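# Put a slip sheet and module in each crate

## Task

In every crate, get exactly one slip sheet (thin flat sheet) lying flat on the crate floor and exactly one module (small metal block) resting on that sheet with the same face up as it has now; every crate must end up upright and flat on the table.

## Robot and tools

ROBOT. Two arms share the table. left_arm carries a two-finger gripper; right_arm carries a suction cup. Calibrated bases in the scene frame: left_arm at (-0.055, +0.375, 0) m, right_arm at (-0.036, -0.379, 0) m, each turned only slightly about z (quat_wxyz about (1,0,0,0.005) and (1,0,0,0.015)), with up being +z. Scene frame: origin at table-top height halfway between the nominal bases, +z up, +x out over the table, left_arm on the +y side (image sides may differ). cam_low and the table use the scene frame; each arm's poses, velocities, targets and wrist camera (cam_left_wrist, cam_right_wrist) use that arm's own base frame.

TOOL GEOMETRY. Gripper: fingers point along its +z, open and close along its y; its reported position is the point between closed pads; fingertips extend about 19 mm past it closed, 6 mm fully open; a block juts about 10 cm toward the gripper's +x. Suction: the reported position is the centre of the cup rim (41 mm across), cup facing its +z; about 3 cm behind the rim the tool widens to roughly 9 cm sideways.

execute_actions. Argument actions: a list of actions; each action is a list of 1 to 15 rows; each row is one list of 16 numbers in [-1, 1] covering both arms, in this order: left dx, dy, dz, rx, ry, rz, gripper position, force_limit, speed, then right dx, dy, dz, rx, ry, rz, suction. Each row lasts one 1/30 s step; if fewer than 15 rows, the last is held to fill 15 steps. The six pose numbers per arm are offsets, not poses: every row counts from that arm's Hand target at the start of the action, along the arm's base axes, with 1.0 = 0.6 m or 180 degrees; rx, ry, rz form one rotation vector turning about the Hand target point. Repeating an offset in a new action moves further. Gripper and suction entries are absolute settings: position +1 = open 85 mm, about -0.8 = pads touching, -1 = close until blocked; force_limit and speed (both start at +1) set grip strength and finger speed (about 20, 85, 150 mm/s at -1, 0, +1). Suction above 0.01 is on, at or below is off. To leave a tool unchanged resend its last values; 0 is a real command. An empty actions list just reports. cameras: list of names, omitted/null/["all"] for all, [] for none; a wrong name voids the call.

move. target: one 16-number row, or a list of up to 15 rows, same layout and scale; every row is an offset from the same starting Hand targets. speed: m/s, 0.002 to 1 (default 0.25), one value or one per target; rotation is capped at twice that in rad/s. blend: metres of corner rounding per target (default 0). stop_force: 12 to 80 N, one value for both arms, ending an arm's path when it feels that much push along its travel; unreliable when the tool rotates or near stretched or singular poses; leave it out when backing off a contact. zero (with stop_force): true re-zeros moving arms first. blocking=false returns early (not with stop_force). The result adds a move: line (done, off_target, moving, held, fault) plus any limits (paced, held). Moves last 0.5 to 10 s and do not avoid obstacles or the other arm.

wait: seconds 0 to 10, arms hold their last command. stop: brakes a running move. zoom_image: camera (cam_low, cam_left_wrist, cam_right_wrist) and region [x0, y0, x1, y1] in pixels of its latest image, at most 504x504. finished_scene: scene = current scene number; ends the scene irreversibly.

RESULTS. end_effector_position in metres and quat_wxyz in the arm's base frame, possibly off by a few cm. Hand target is the last commanded pose after clipping; the next offsets start there. Each step the controller limits the command to 70 mm and 16 degrees from the measured pose, so an arm may stop short; send the remaining gap. object_status: 0 moving, 1 blocked while opening, 2 blocked while closing (a grip), 3 reached position or pads met. position_measured is in counts (3 open, 78 about 60 mm, 130 about 40 mm, 180 about 20 mm, 230 pads together). suction_measured near 0 means no seal, 0.83 or more airtight; part_present is 1 above 0.50. Flange force is the estimated tool force along the tool axes, noisy. Joint velocities may read within noise. MOTOR HOT and fault lines warn of stops.

HANDLING. To grip, send position -1, keep it, confirm object_status 2. To lift by suction, switch on and press the cup fully on a smooth flat area away from edges or holes; a held part rides up to 16 mm closer to the tool. To release, set the part on its support, then switch off; the cup may touch until 22 mm away.

AVOID. Any joint torque past its limit (142 N m for the three big joints, 35.6 for the wrist joints) or 150 N on the arm, tool or load freezes that arm for 10 s; commanding even slightly past a firm contact can trigger it. Never let the arms or tools press each other. Don't drop parts, release them while moving, slam, push hard, or squeeze hard a part still resting on something. Anything falling off the table fails the task. Stretched arms and held loads heat motors and can cause an over-temperature stop. Loose objects may be nudged unexpectedly, so check before finishing.

Each tool is called after "Emit:" in YAML: its name, and indented under it one key for each argument.

## Session

Emit:
execute_actions:
  actions: []

Scene clock: 0.00 s.
left_arm: end_effector_position=(+0.5684, -0.6937, +0.1606) position_measured=3 object_status=3 end_effector_quat_wxyz=(+0.570, +0.487, -0.627, +0.212) | right_arm: end_effector_position=(+0.2417, -0.2911, +0.3202) suction_measured=0.01 part_present=0 end_effector_quat_wxyz=(+0.196, +0.075, +0.692, +0.691)
Joint positions: left_arm=[-0.501 1.359 1.009 1.306 -1.53 1.524] | right_arm=[-1.281 0.5 0.234 -1.297 -2.438 0.547]
Joint velocities: within noise
Flange force (N): no reading
Hand target: left_arm +0.5684, -0.6937, +0.1606; +0.570, +0.487, -0.627, +0.212 | right_arm +0.2417, -0.2911, +0.3202; +0.196, +0.075, +0.692, +0.691

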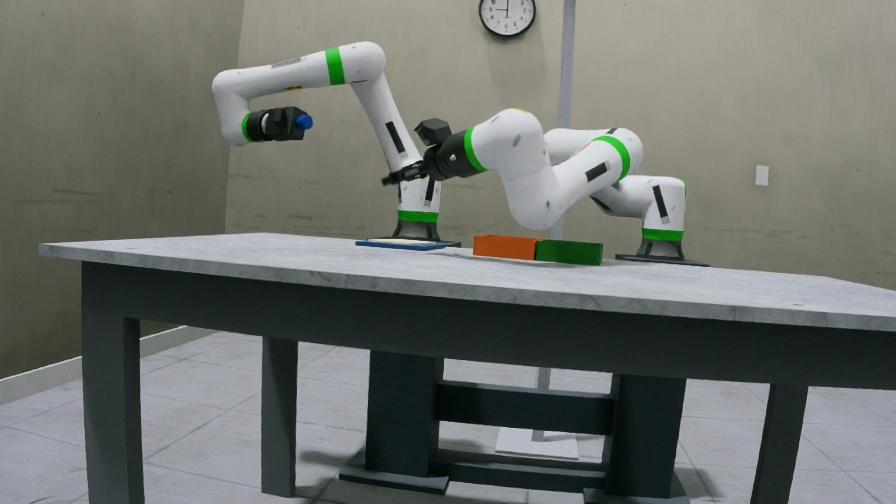

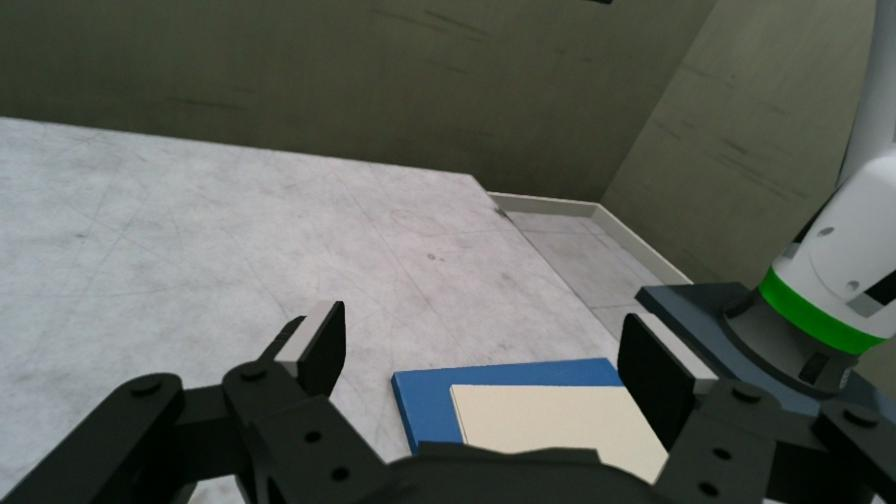

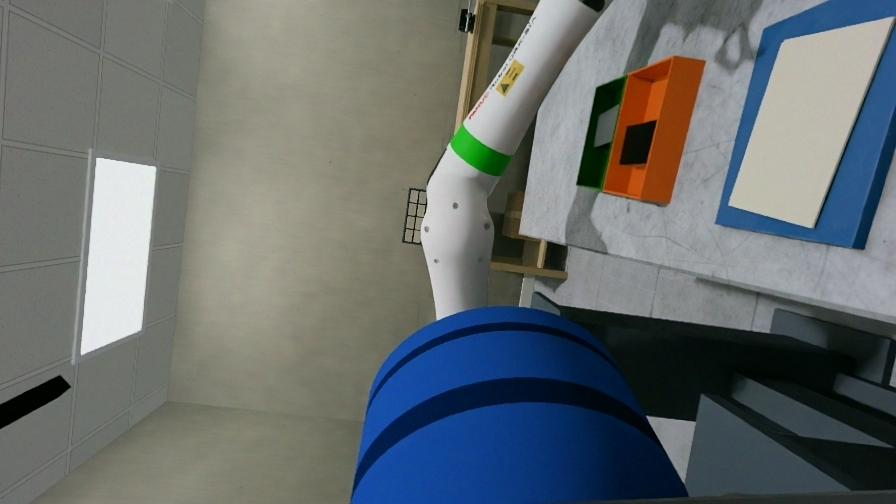

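Emit:
zoom_image:
  camera: "cam_right_wrist"
  region: [540, 0, 896, 270]

Emit:
zoom_image:
  camera: "cam_low"
  region: [330, 160, 650, 290]

Scaled by 1.416 from the camera's 896x504 image, which has a finer 1280x720 frame.

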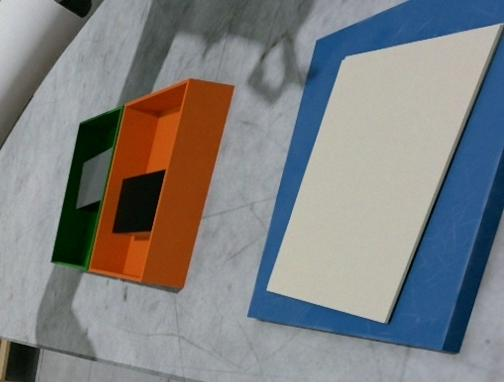

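Scaled by 1.575 from the camera's 896x504 image, which has a finer 1280x720 frame.

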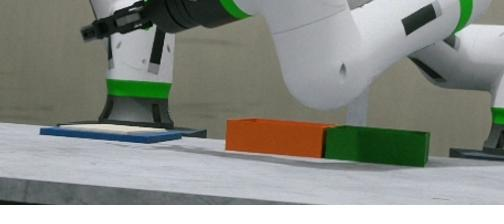

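Emit:
move:
  target:
    - [-0.20, 0.5, 0.4, 0.0, 0.0, 0.0, 1, 0, 0, 0,0,0,0,0,0, -1]
    - [-0.3633, 1.0, 0.4, 0.1547, -0.416, -0.355, 1, 0, 0, 0,0,0,0,0,0, -1]
  speed: 0.35
  blend: 0.05

Scene clock: 47.33 s.
left_arm: end_effector_position=(+0.3504, -0.0937, +0.4006) position_measured=3 object_status=3 end_effector_quat_wxyz=(-0.001, -0.001, +1.000, +0.000) | right_arm: end_effector_position=(+0.2417, -0.2911, +0.3202) suction_measured=0.01 part_present=0 end_effector_quat_wxyz=(+0.196, +0.075, +0.692, +0.691)
Joint positions: left_arm=[0.106 -0.178 0.115 0 -1.865 -0.104] | right_arm=[-1.281 0.5 0.234 -1.297 -2.438 0.547]
Joint velocities: within noise
Flange force (N): left_arm=[3.1 -0.1 1.4] | right_arm=[-9.0 1.1 -6.9]
Hand target: left_arm +0.3504, -0.0937, +0.4006; +0.000, -0.001, +1.000, +0.000 | right_arm +0.2417, -0.2911, +0.3202; +0.196, +0.075, +0.692, +0.691
Off the commanded pose: left_arm 0.000 m, 0 deg | right_arm 0.000 m, 0 deg.
move: done; blend cut to 0 m at target 1

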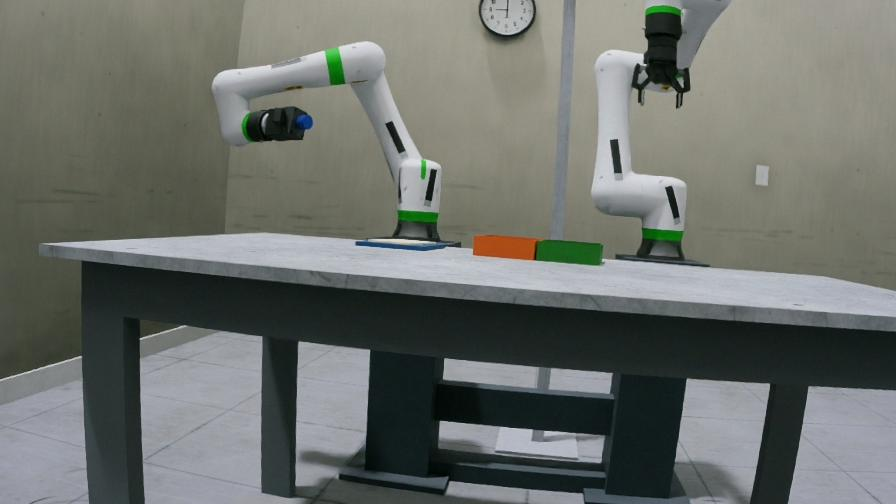

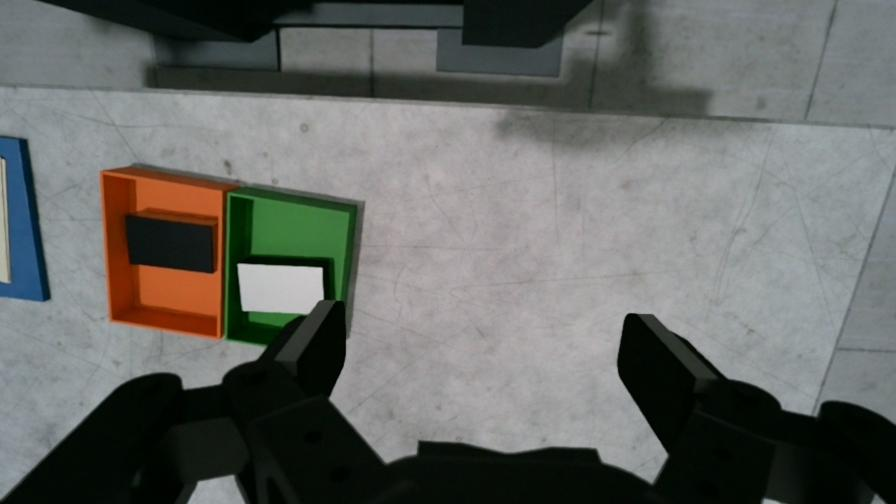

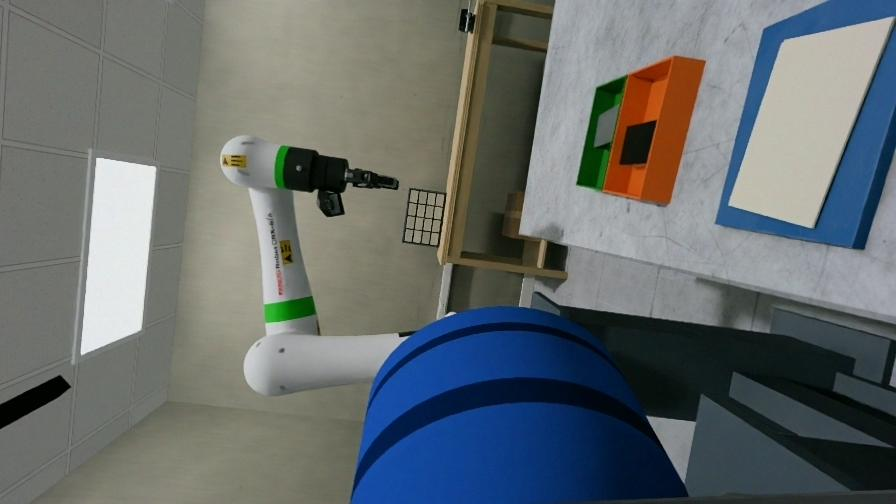

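Emit:
zoom_image:
  camera: "cam_left_wrist"
  region: [60, 130, 400, 380]

Scaled by 1.482 from the camera's 896x504 image, which has a finer 1280x720 frame.

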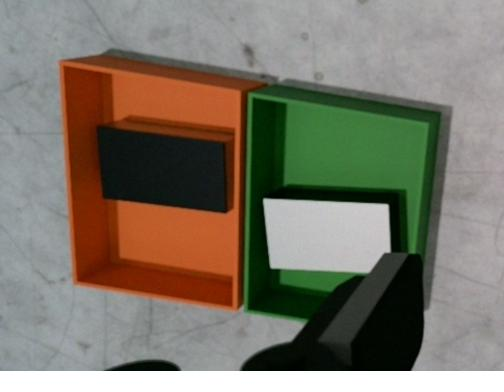

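Emit:
move:
  target:
    - [0,0,0,0,0,0, 1, 0, 0, 0.297,0.402,0.1667,-0.2457,0.0697,0.0267, -1]
    - [0,0,0,0,0,0, 1, 0, 0, 0.1705,0.9335,0.1333,-0.4914,0.1394,0.0534, -1]
  speed: 0.4
  blend: 0.05

Scene clock: 57.70 s.
left_arm: end_effector_position=(+0.3504, -0.0937, +0.4006) position_measured=3 object_status=3 end_effector_quat_wxyz=(+0.000, -0.001, +1.000, +0.000) | right_arm: end_effector_position=(+0.3440, +0.2690, +0.4003) suction_measured=0.01 part_present=0 end_effector_quat_wxyz=(+0.000, +0.000, +1.000, +0.000)
Joint positions: left_arm=[0.106 -0.178 0.115 0 -1.865 -0.104] | right_arm=[0.965 -0.003 0.233 -0.001 -1.807 -0.965]
Joint velocities: within noise
Flange force (N): left_arm=[2.8 0.0 1.2] | right_arm=[-4.6 10.0 -9.6]
Hand target: left_arm +0.3504, -0.0937, +0.4006; +0.000, -0.001, +1.000, +0.000 | right_arm +0.3440, +0.2690, +0.4002; +0.000, +0.000, +1.000, +0.000
Off the commanded pose: left_arm 0.000 m, 0 deg | right_arm 0.000 m, 0 deg.
move: done; limits=paced

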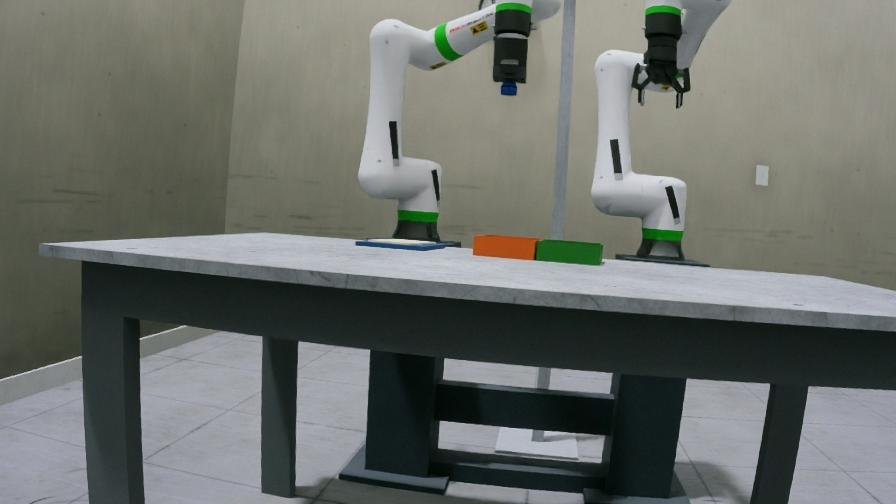

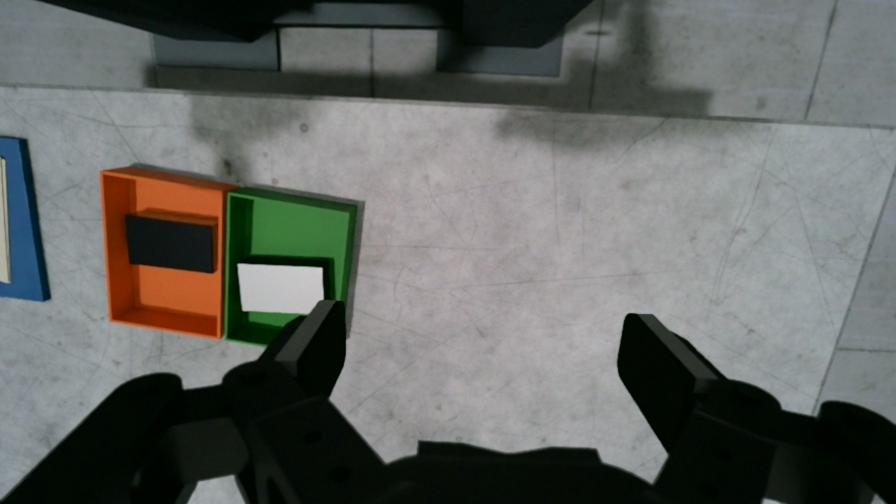

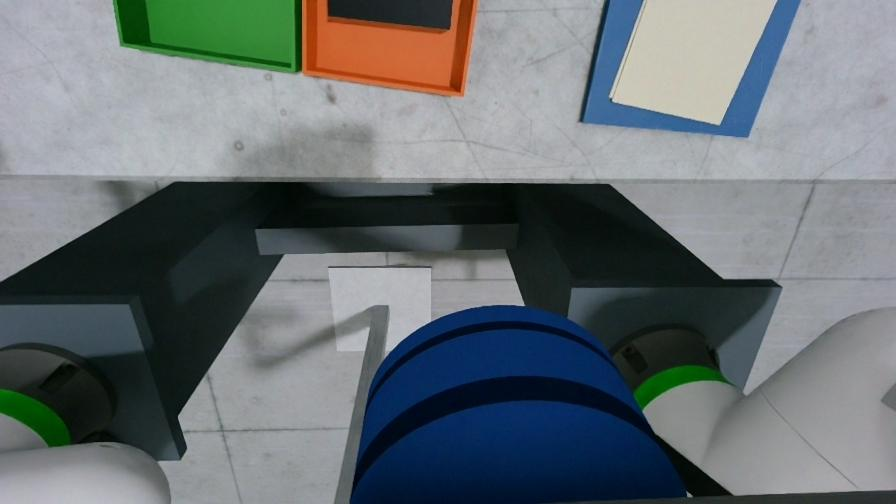

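Emit:
move:
  target: [0,0,0,0,0,0, 1, 0, 0, 0.30,-0.05,0,0,0,0, -1]
  speed: 0.3

Scene clock: 60.37 s.
left_arm: end_effector_position=(+0.3504, -0.0937, +0.4006) position_measured=3 object_status=3 end_effector_quat_wxyz=(+0.000, -0.001, +1.000, +0.000) | right_arm: end_effector_position=(+0.5240, +0.2390, +0.4002) suction_measured=0.01 part_present=0 end_effector_quat_wxyz=(+0.000, +0.000, +1.000, +0.000)
Joint positions: left_arm=[0.106 -0.178 0.115 0 -1.865 -0.104] | right_arm=[0.655 0.377 0.683 -0.001 -1.876 -0.655]
Joint velocities: within noise
Flange force (N): left_arm=[2.5 0.5 0.8] | right_arm=[-12.2 9.3 -12.3]
Hand target: left_arm +0.3504, -0.0937, +0.4006; +0.000, -0.001, +1.000, +0.000 | right_arm +0.5240, +0.2390, +0.4002; +0.000, +0.000, +1.000, +0.000
Off the commanded pose: left_arm 0.000 m, 0 deg | right_arm 0.000 m, 0 deg.
move: done

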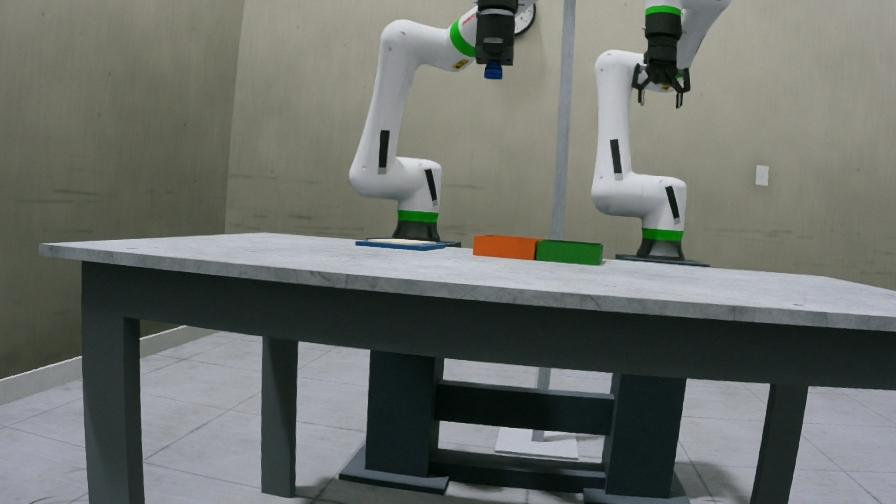

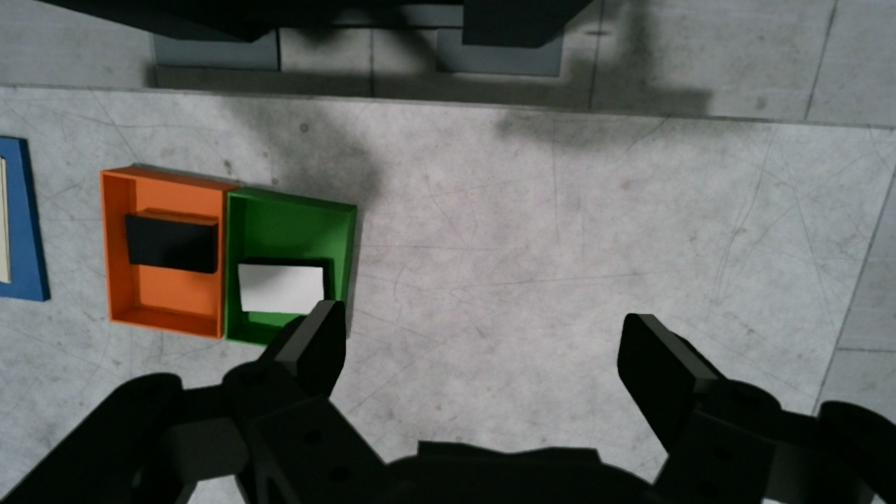

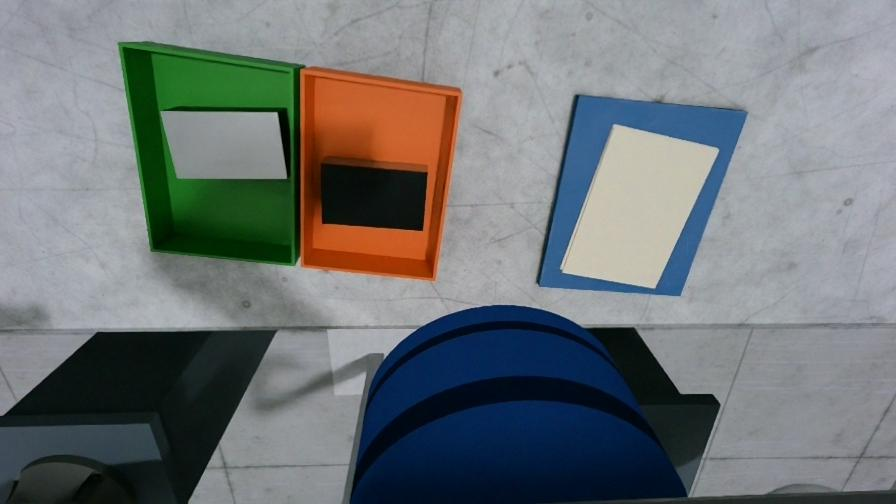

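Emit:
zoom_image:
  camera: "cam_right_wrist"
  region: [520, 80, 760, 310]

Emit:
zoom_image:
  camera: "cam_right_wrist"
  region: [110, 30, 480, 290]

Scaled by 2.100 from the camera's 896x504 image, which has a finer 1280x720 frame.

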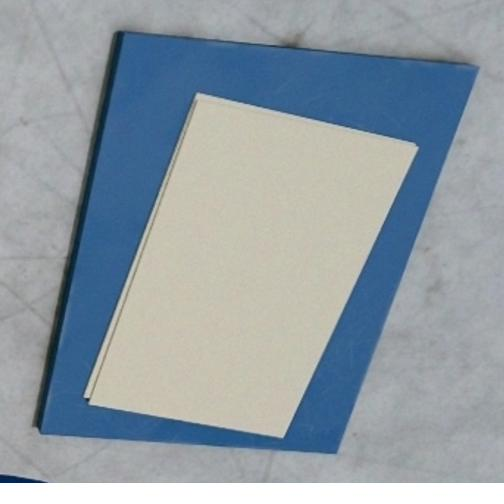

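Scaled by 1.362 from the camera's 896x504 image, which has a finer 1280x720 frame.

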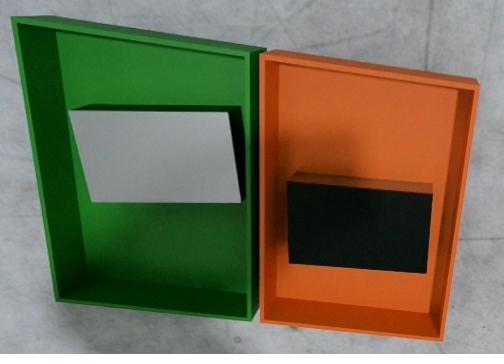

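Emit:
move:
  target: [0,0,0,0,0,0, 1, 0, 0, 0,0.16667,0,0,0,0, -1]
  speed: 0.3
  cameras: ["cam_right_wrist"]

Emit:
zoom_image:
  camera: "cam_right_wrist"
  region: [180, 30, 580, 290]

Emit:
move:
  target: [0,0,0,0,0,0, 1, 0, 0, 0,0,-0.16667,0,0,0, -1]
  speed: 0.3
  cameras: ["cam_right_wrist"]

Emit:
zoom_image:
  camera: "cam_right_wrist"
  region: [180, 30, 580, 290]

Scene clock: 71.10 s.
left_arm: end_effector_position=(+0.3504, -0.0937, +0.4006) position_measured=3 object_status=3 end_effector_quat_wxyz=(+0.000, -0.001, +1.000, +0.000) | right_arm: end_effector_position=(+0.5240, +0.3391, +0.4002) suction_measured=0.01 part_present=0 end_effector_quat_wxyz=(+0.000, +0.000, +1.000, +0.000)
Joint positions: left_arm=[0.106 -0.178 0.115 0 -1.865 -0.104] | right_arm=[0.784 0.54 0.919 -0.001 -1.949 -0.784]
Joint velocities: within noise
Flange force (N): left_arm=[2.0 -0.3 0.1] | right_arm=no reading
Hand target: left_arm +0.3504, -0.0937, +0.4006; +0.000, -0.001, +1.000, +0.000 | right_arm +0.5240, +0.3390, +0.4002; +0.000, +0.000, +1.000, +0.000
Off the commanded pose: left_arm 0.000 m, 0 deg | right_arm 0.000 m, 0 deg.
move: done
Images, in order (width x height): cam_right_wrist 896x504.

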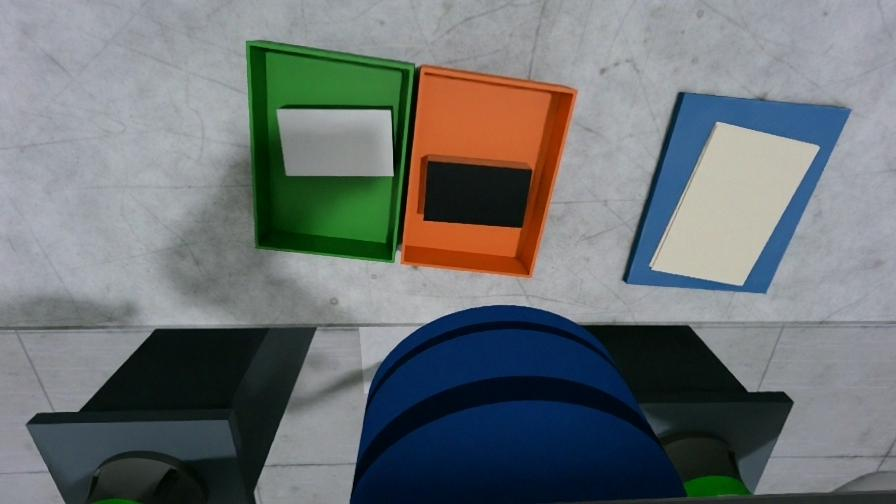

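Scaled by 1.260 from the camera's 896x504 image, which has a finer 1280x720 frame.

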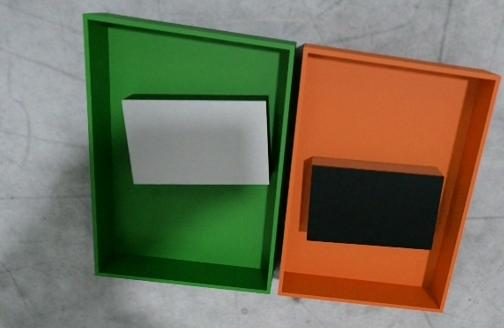

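Scene clock: 71.97 s.
left_arm: end_effector_position=(+0.3504, -0.0937, +0.4006) position_measured=3 object_status=3 end_effector_quat_wxyz=(+0.000, -0.001, +1.000, +0.000) | right_arm: end_effector_position=(+0.5240, +0.3390, +0.3003) suction_measured=0.01 part_present=0 end_effector_quat_wxyz=(+0.000, +0.000, +1.000, +0.000)
Joint positions: left_arm=[0.106 -0.178 0.115 0 -1.865 -0.104] | right_arm=[0.784 0.462 0.563 -0.001 -1.672 -0.783]
Joint velocities: within noise
Flange force (N): left_arm=[2.1 0.0 0.4] | right_arm=[-11.5 11.1 -8.9]
Hand target: left_arm +0.3504, -0.0937, +0.4006; +0.000, -0.001, +1.000, +0.000 | right_arm +0.5240, +0.3390, +0.3002; +0.000, +0.000, +1.000, +0.000
Off the commanded pose: left_arm 0.000 m, 0 deg | right_arm 0.000 m, 0 deg.
move: done
Images, in order (width x height): cam_right_wrist 896x504.

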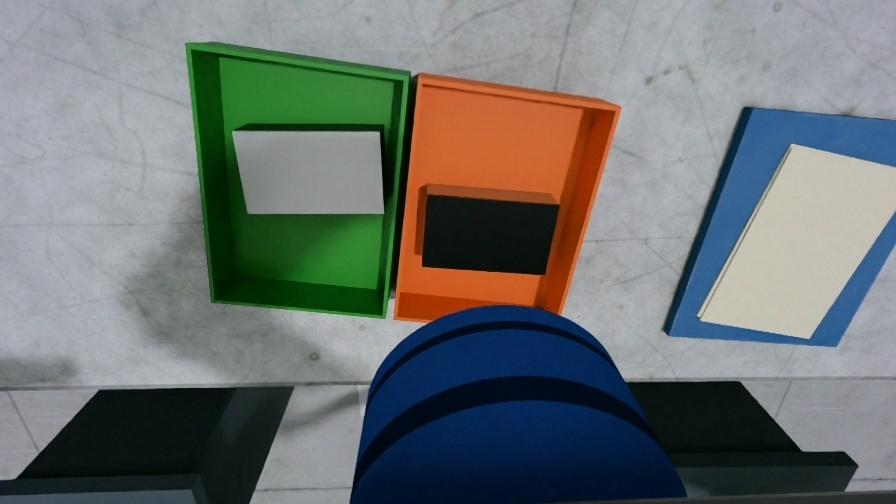

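Scaled by 1.260 from the camera's 896x504 image, which has a finer 1280x720 frame.

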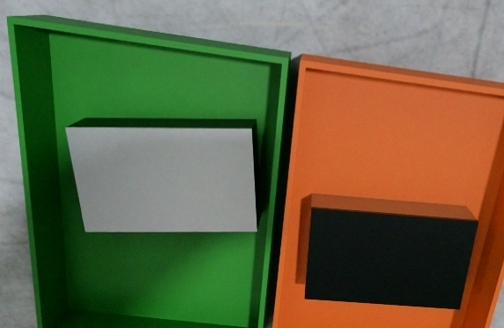

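Emit:
zoom_image:
  camera: "cam_right_wrist"
  region: [640, 90, 896, 360]

Emit:
move:
  target: [0,0,0,0,0,0, 1, 0, 0, 0,0,0.16667,0,0,0, -1]
  speed: 0.3
  cameras: ["cam_right_wrist"]

Emit:
zoom_image:
  camera: "cam_right_wrist"
  region: [610, 80, 866, 310]

Emit:
zoom_image:
  camera: "cam_right_wrist"
  region: [230, 30, 430, 280]

Emit:
zoom_image:
  camera: "cam_right_wrist"
  region: [390, 50, 590, 290]

Scaled by 1.867 from the camera's 896x504 image, which has a finer 1280x720 frame.

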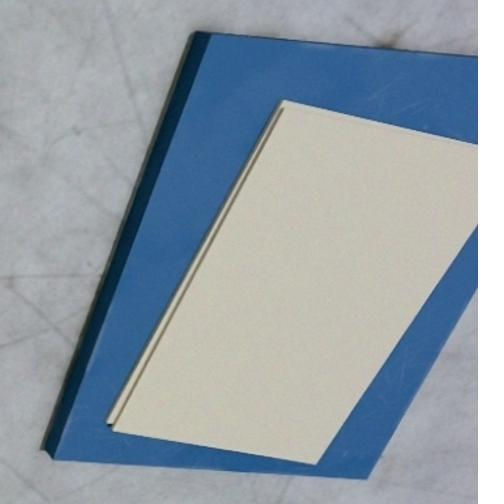

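Scene clock: 85.13 s.
left_arm: end_effector_position=(+0.3504, -0.0937, +0.4006) position_measured=3 object_status=3 end_effector_quat_wxyz=(+0.000, -0.001, +1.000, +0.000) | right_arm: end_effector_position=(+0.5240, +0.3390, +0.4002) suction_measured=0.01 part_present=0 end_effector_quat_wxyz=(+0.000, +0.000, +1.000, +0.000)
Joint positions: left_arm=[0.106 -0.178 0.115 0 -1.865 -0.104] | right_arm=[0.784 0.54 0.919 -0.001 -1.949 -0.784]
Joint velocities: within noise
Flange force (N): left_arm=[2.0 -1.0 0.5] | right_arm=no reading
Hand target: left_arm +0.3504, -0.0937, +0.4006; +0.000, -0.001, +1.000, +0.000 | right_arm +0.5240, +0.3390, +0.4002; +0.000, +0.000, +1.000, +0.000
Off the commanded pose: left_arm 0.000 m, 0 deg | right_arm 0.000 m, 0 deg.
move: done
Images, in order (width x height): cam_right_wrist 896x504.

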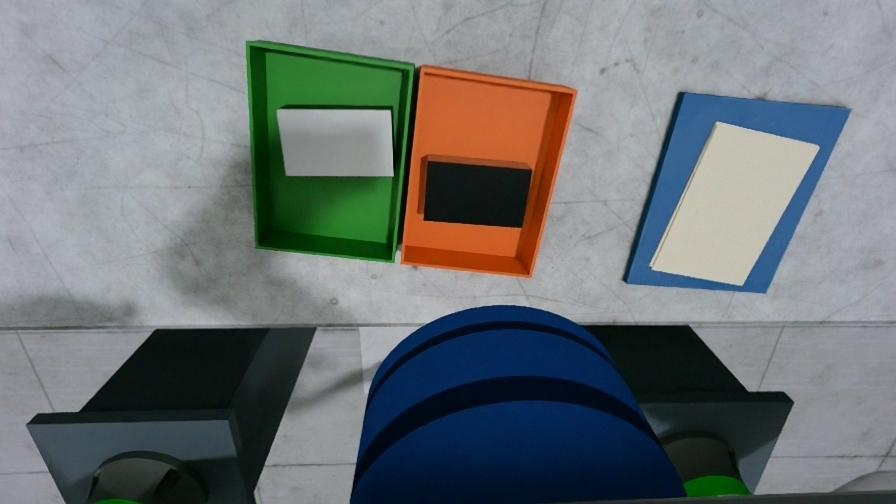

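Scaled by 1.969 from the camera's 896x504 image, which has a finer 1280x720 frame.

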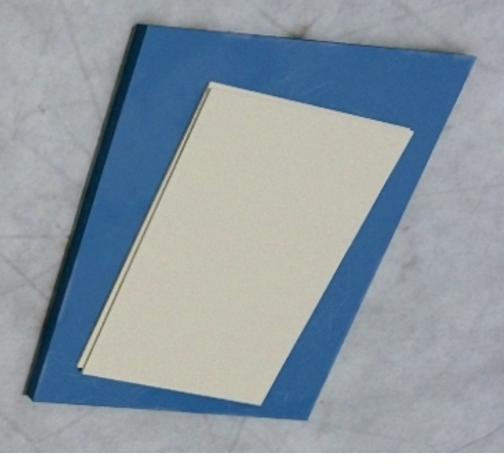

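Scaled by 2.016 from the camera's 896x504 image, which has a finer 1280x720 frame.

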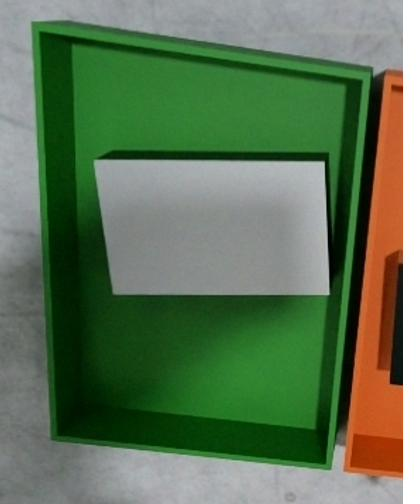

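Scaled by 2.100 from the camera's 896x504 image, which has a finer 1280x720 frame.

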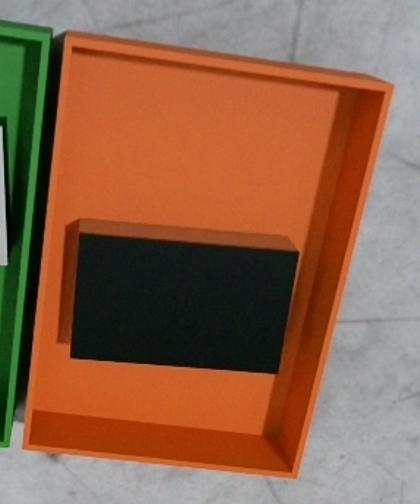

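Emit:
move:
  target: [0,0,0,0,0,0, 1, 0, 0, 0,0,0,0,0,-0.5, -1]
  speed: 0.5
  cameras: ["cam_right_wrist"]

Scene clock: 99.27 s.
left_arm: end_effector_position=(+0.3504, -0.0937, +0.4006) position_measured=3 object_status=3 end_effector_quat_wxyz=(+0.000, -0.001, +1.000, +0.000) | right_arm: end_effector_position=(+0.5240, +0.3390, +0.4002) suction_measured=0.01 part_present=0 end_effector_quat_wxyz=(+0.000, +0.707, +0.707, +0.000)
Joint positions: left_arm=[0.106 -0.178 0.115 0 -1.865 -0.104] | right_arm=[0.784 0.539 0.916 0 -1.947 -2.354]
Joint velocities: within noise
Flange force (N): left_arm=[1.7 -0.1 0.2] | right_arm=no reading
Hand target: left_arm +0.3504, -0.0937, +0.4006; +0.000, -0.001, +1.000, +0.000 | right_arm +0.5240, +0.3390, +0.4002; +0.000, +0.707, +0.707, +0.000
Off the commanded pose: left_arm 0.000 m, 0 deg | right_arm 0.000 m, 0 deg.
move: done
Images, in order (width x height): cam_right_wrist 896x504.

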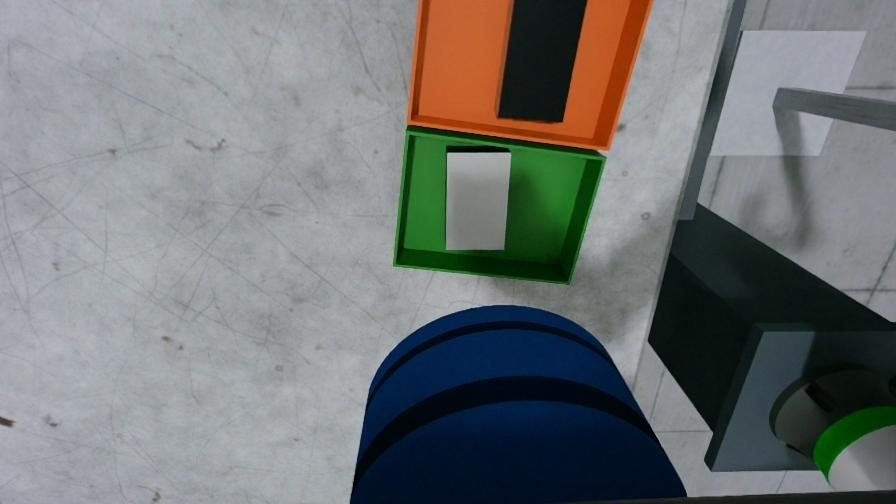

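Emit:
zoom_image:
  camera: "cam_right_wrist"
  region: [380, 100, 630, 300]

Scaled by 2.016 from the camera's 896x504 image, which has a finer 1280x720 frame.

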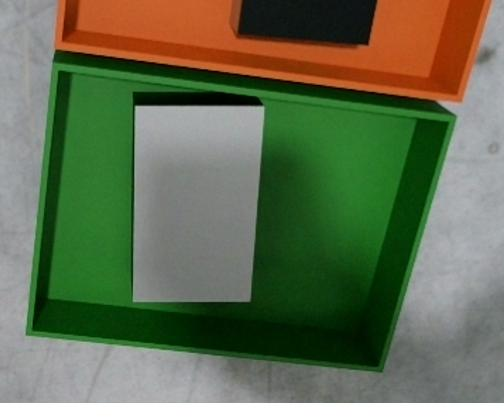

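Emit:
move:
  target: [0,0,0,0,0,0, 1, 0, 0, -0.1428,-0.0555,-0.5,0,0,0, -1]
  speed: 0.4
  cameras: ["cam_right_wrist", "cam_low"]

Scene clock: 154.20 s.
left_arm: end_effector_position=(+0.3504, -0.0937, +0.4006) position_measured=3 object_status=3 end_effector_quat_wxyz=(+0.000, -0.001, +1.000, +0.000) | right_arm: end_effector_position=(+0.4384, +0.3057, +0.1003) suction_measured=0.01 part_present=0 end_effector_quat_wxyz=(+0.000, +0.707, +0.707, +0.000)
Joint positions: left_arm=[0.106 -0.178 0.115 0 -1.865 -0.104] | right_arm=[0.854 0.316 -0.115 0 -1.139 -2.425]
Joint velocities: within noise
Flange force (N): left_arm=[2.8 -0.1 0.7] | right_arm=[8.4 5.3 -2.1]
Hand target: left_arm +0.3504, -0.0937, +0.4006; +0.000, -0.001, +1.000, +0.000 | right_arm +0.4384, +0.3057, +0.1002; +0.000, +0.707, +0.707, +0.000
Off the commanded pose: left_arm 0.000 m, 0 deg | right_arm 0.000 m, 0 deg.
move: done; limits=paced
Images, in order (width x height): cam_low 896x504, cam_right_wrist 896x504.

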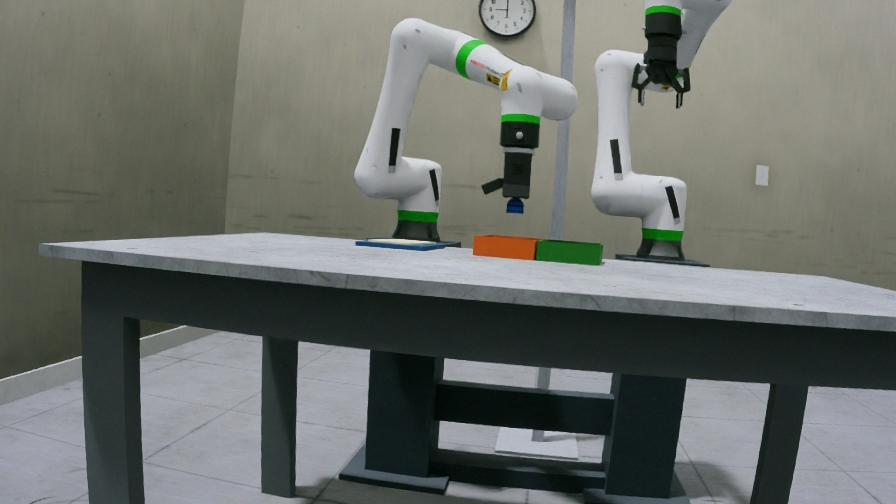

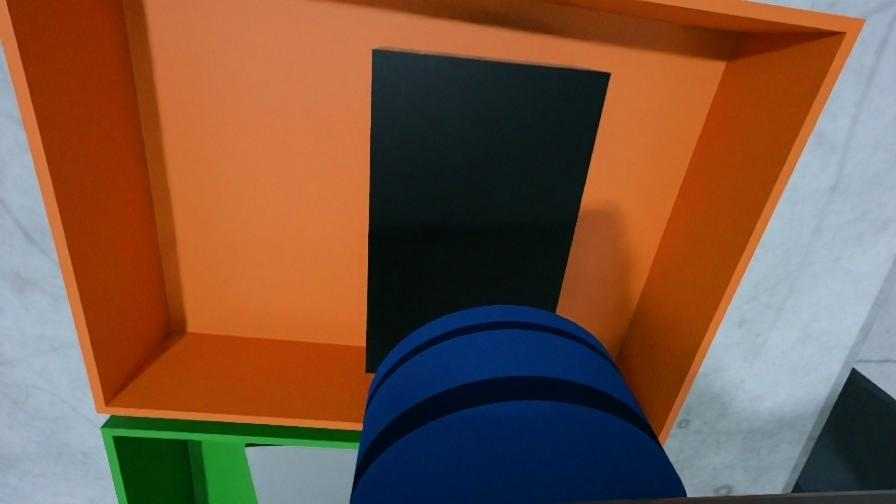

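Emit:
move:
  target:
    - [0,0,0,0,0,0, 1, 0, 0, 0,0,-0.0753,0,0,0, 1]
    - [0,0,0,0,0,0, 1, 0, 0, 0,0,-0.1420,0,0,0, 1]
  speed: [0.15, 0.02]
  stop_force: 15
  cameras: ["cam_right_wrist"]

Scene clock: 161.33 s.
left_arm: end_effector_position=(+0.3504, -0.0937, +0.4006) position_measured=3 object_status=3 end_effector_quat_wxyz=(+0.000, -0.001, +1.000, +0.000) | right_arm: end_effector_position=(+0.4384, +0.3057, +0.0159) suction_measured=0.95 part_present=1 end_effector_quat_wxyz=(+0.000, +0.707, +0.707, +0.001)
Joint positions: left_arm=[0.106 -0.178 0.115 0 -1.865 -0.104] | right_arm=[0.855 0.42 -0.196 0 -0.954 -2.425]
Joint velocities: within noise
Flange force (N): left_arm=[2.3 -0.4 0.5] | right_arm=[2.1 -7.4 -40.7]
Hand target: left_arm +0.3504, -0.0937, +0.4006; +0.000, -0.001, +1.000, +0.000 | right_arm +0.4384, +0.3057, +0.0159; +0.000, +0.707, +0.707, +0.001 (not the last commanded pose)
Off the commanded pose: left_arm 0.000 m, 0 deg | right_arm 0.001 m, 0 deg.
move: contact (right_arm); path passed 1 of 2 targets
Images, in order (width x height): cam_right_wrist 896x504.

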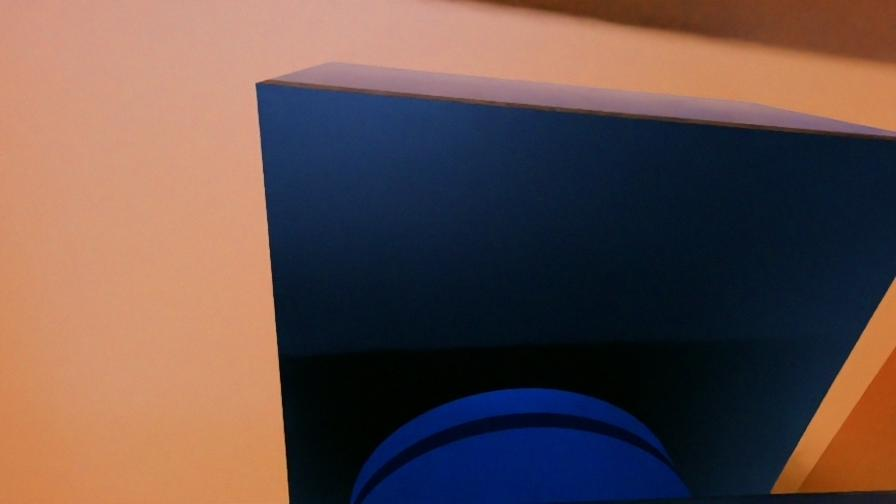

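Emit:
move:
  target:
    - [0,0,0,0,0,0, 1, 0, 0, 0,0,0.1,0,0,0, 1]
    - [0,0,0,0,0,0, 1, 0, 0, 0.0193,-0.2095,0.1,0,0,0.485, 1]
    - [0,0,0,0,0,0, 1, 0, 0, 0.0193,-0.2095,0.0235,0,0,0.485, 1]
  speed: [0.12, 0.45, 0.12]
  blend: 0.015
  cameras: ["cam_right_wrist"]

Scene clock: 168.73 s.
left_arm: end_effector_position=(+0.3504, -0.0937, +0.4006) position_measured=3 object_status=3 end_effector_quat_wxyz=(+0.000, -0.001, +1.000, +0.000) | right_arm: end_effector_position=(+0.4500, +0.1801, +0.0300) suction_measured=0.95 part_present=1 end_effector_quat_wxyz=(-0.001, +0.023, +1.000, +0.000)
Joint positions: left_arm=[0.106 -0.178 0.115 0 -1.865 -0.104] | right_arm=[0.652 0.294 -0.332 -0.001 -0.944 -0.698]
Joint velocities: within noise
Flange force (N): left_arm=[2.1 0.0 0.7] | right_arm=[-5.8 7.9 0.6]
Hand target: left_arm +0.3504, -0.0937, +0.4006; +0.000, -0.001, +1.000, +0.000 | right_arm +0.4500, +0.1800, +0.0300; -0.001, +0.023, +1.000, +0.000
Off the commanded pose: left_arm 0.000 m, 0 deg | right_arm 0.000 m, 0 deg.
move: done
Images, in order (width x height): cam_right_wrist 896x504.

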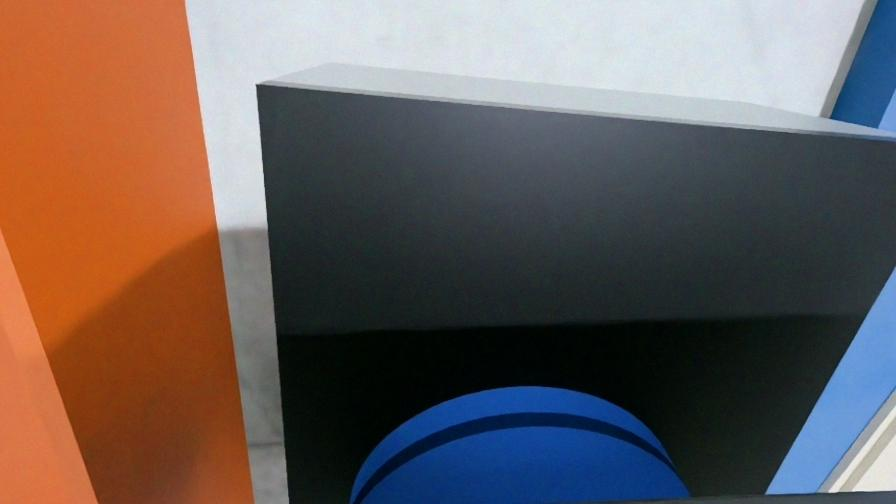

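Emit:
move:
  target: [0,0,0,0,0,0, 1, 0, 0, 0,0,-0.0400,0,0,0, 1]
  speed: 0.025
  stop_force: 12
  cameras: []

Emit:
execute_actions:
  actions:
    - [[0,0,0,0,0,0, 1, 0, 0, 0,0,0,0,0,0, -1]]
  cameras: []

Scene clock: 171.77 s.
left_arm: end_effector_position=(+0.3504, -0.0937, +0.4006) position_measured=3 object_status=3 end_effector_quat_wxyz=(+0.000, -0.001, +1.000, +0.000) | right_arm: end_effector_position=(+0.4500, +0.1801, +0.0127) suction_measured=0.95 part_present=1 end_effector_quat_wxyz=(+0.000, +0.023, +1.000, +0.000)
Joint positions: left_arm=[0.106 -0.178 0.115 0 -1.865 -0.104] | right_arm=[0.652 0.321 -0.346 -0.001 -0.903 -0.698]
Joint velocities: within noise
Flange force (N): left_arm=[2.5 0.2 1.0] | right_arm=[12.7 3.3 -57.8]
Hand target: left_arm +0.3504, -0.0937, +0.4006; +0.000, -0.001, +1.000, +0.000 | right_arm +0.4500, +0.1801, +0.0126; +0.000, +0.023, +1.000, +0.000 (not the last commanded pose)
Off the commanded pose: left_arm 0.000 m, 0 deg | right_arm 0.007 m, 0 deg.
move: contact (right_arm)
No camera images: "cameras" was empty.

Scene clock: 172.47 s.
left_arm: end_effector_position=(+0.3504, -0.0937, +0.4006) position_measured=3 object_status=3 end_effector_quat_wxyz=(+0.000, -0.001, +1.000, +0.000) | right_arm: end_effector_position=(+0.4500, +0.1801, +0.0127) suction_measured=0.01 part_present=0 end_effector_quat_wxyz=(+0.000, +0.023, +1.000, +0.000)
Joint positions: left_arm=[0.106 -0.178 0.115 0 -1.865 -0.104] | right_arm=[0.652 0.321 -0.346 -0.001 -0.903 -0.698]
Joint velocities: within noise
Flange force (N): left_arm=[2.6 0.0 1.1] | right_arm=[19.6 3.0 -82.7]
Hand target: left_arm +0.3504, -0.0937, +0.4006; +0.000, -0.001, +1.000, +0.000 | right_arm +0.4500, +0.1801, +0.0126; +0.000, +0.023, +1.000, +0.000
Off the commanded pose: left_arm 0.000 m, 0 deg | right_arm 0.000 m, 0 deg.
Step readings (end_effector_position of left_arm | right_arm):
0: (+0.3504, -0.0937, +0.4006) | (+0.4500, +0.1801, +0.0127)
1: (+0.3504, -0.0937, +0.4006) | (+0.4500, +0.1801, +0.0127)
2: (+0.3504, -0.0937, +0.4006) | (+0.4500, +0.1801, +0.0127)
4: (+0.3504, -0.0937, +0.4006) | (+0.4500, +0.1801, +0.0127)
8: (+0.3504, -0.0937, +0.4006) | (+0.4500, +0.1801, +0.0127)
15: (+0.3504, -0.0937, +0.4006) | (+0.4500, +0.1801, +0.0127)
No camera images: "cameras" was empty.

Emit:
move:
  target:
    - [0,0,0,0,0,0, 1, 0, 0, 0,0,0.0833,0,0,0, -1]
    - [0,0,0,0,0,0, 1, 0, 0, -0.0977,-0.23,0.0623,0,0,-0.05, -1]
  speed: [0.1, 0.35]
  blend: 0.01
  cameras: ["cam_right_wrist", "cam_low"]

Scene clock: 179.23 s.
left_arm: end_effector_position=(+0.3504, -0.0937, +0.4006) position_measured=3 object_status=3 end_effector_quat_wxyz=(+0.000, -0.001, +1.000, +0.000) | right_arm: end_effector_position=(+0.3914, +0.0421, +0.0500) suction_measured=0.01 part_present=0 end_effector_quat_wxyz=(+0.000, +0.102, +0.995, +0.000)
Joint positions: left_arm=[0.106 -0.178 0.115 0 -1.865 -0.104] | right_arm=[0.443 0.052 -0.566 -0.001 -0.953 -0.646]
Joint velocities: within noise
Flange force (N): left_arm=[2.3 -0.1 1.1] | right_arm=[-6.0 7.8 -1.0]
Hand target: left_arm +0.3504, -0.0937, +0.4006; +0.000, -0.001, +1.000, +0.000 | right_arm +0.3914, +0.0421, +0.0500; +0.000, +0.102, +0.995, +0.000
Off the commanded pose: left_arm 0.000 m, 0 deg | right_arm 0.000 m, 0 deg.
move: done
Images, in order (width x height): cam_low 896x504, cam_right_wrist 896x504.

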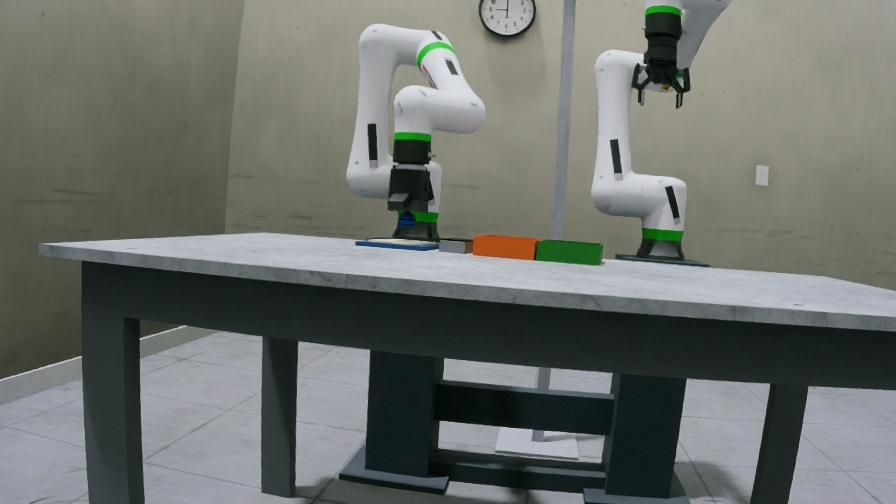

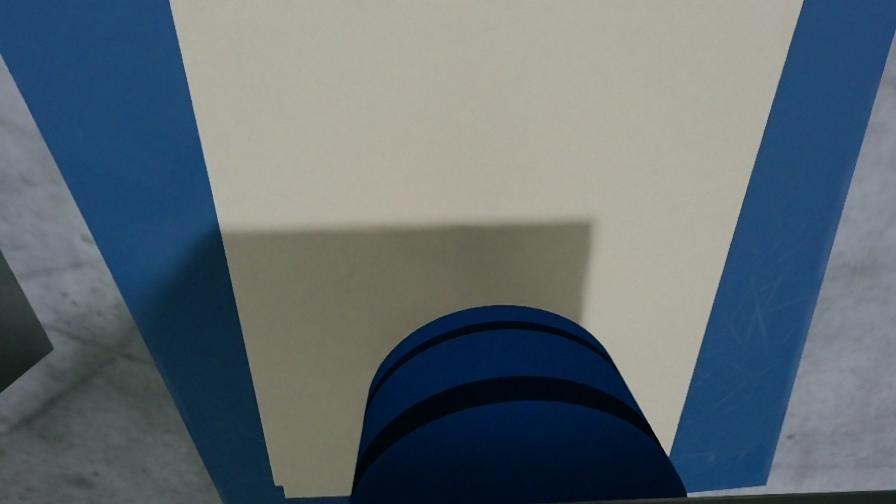

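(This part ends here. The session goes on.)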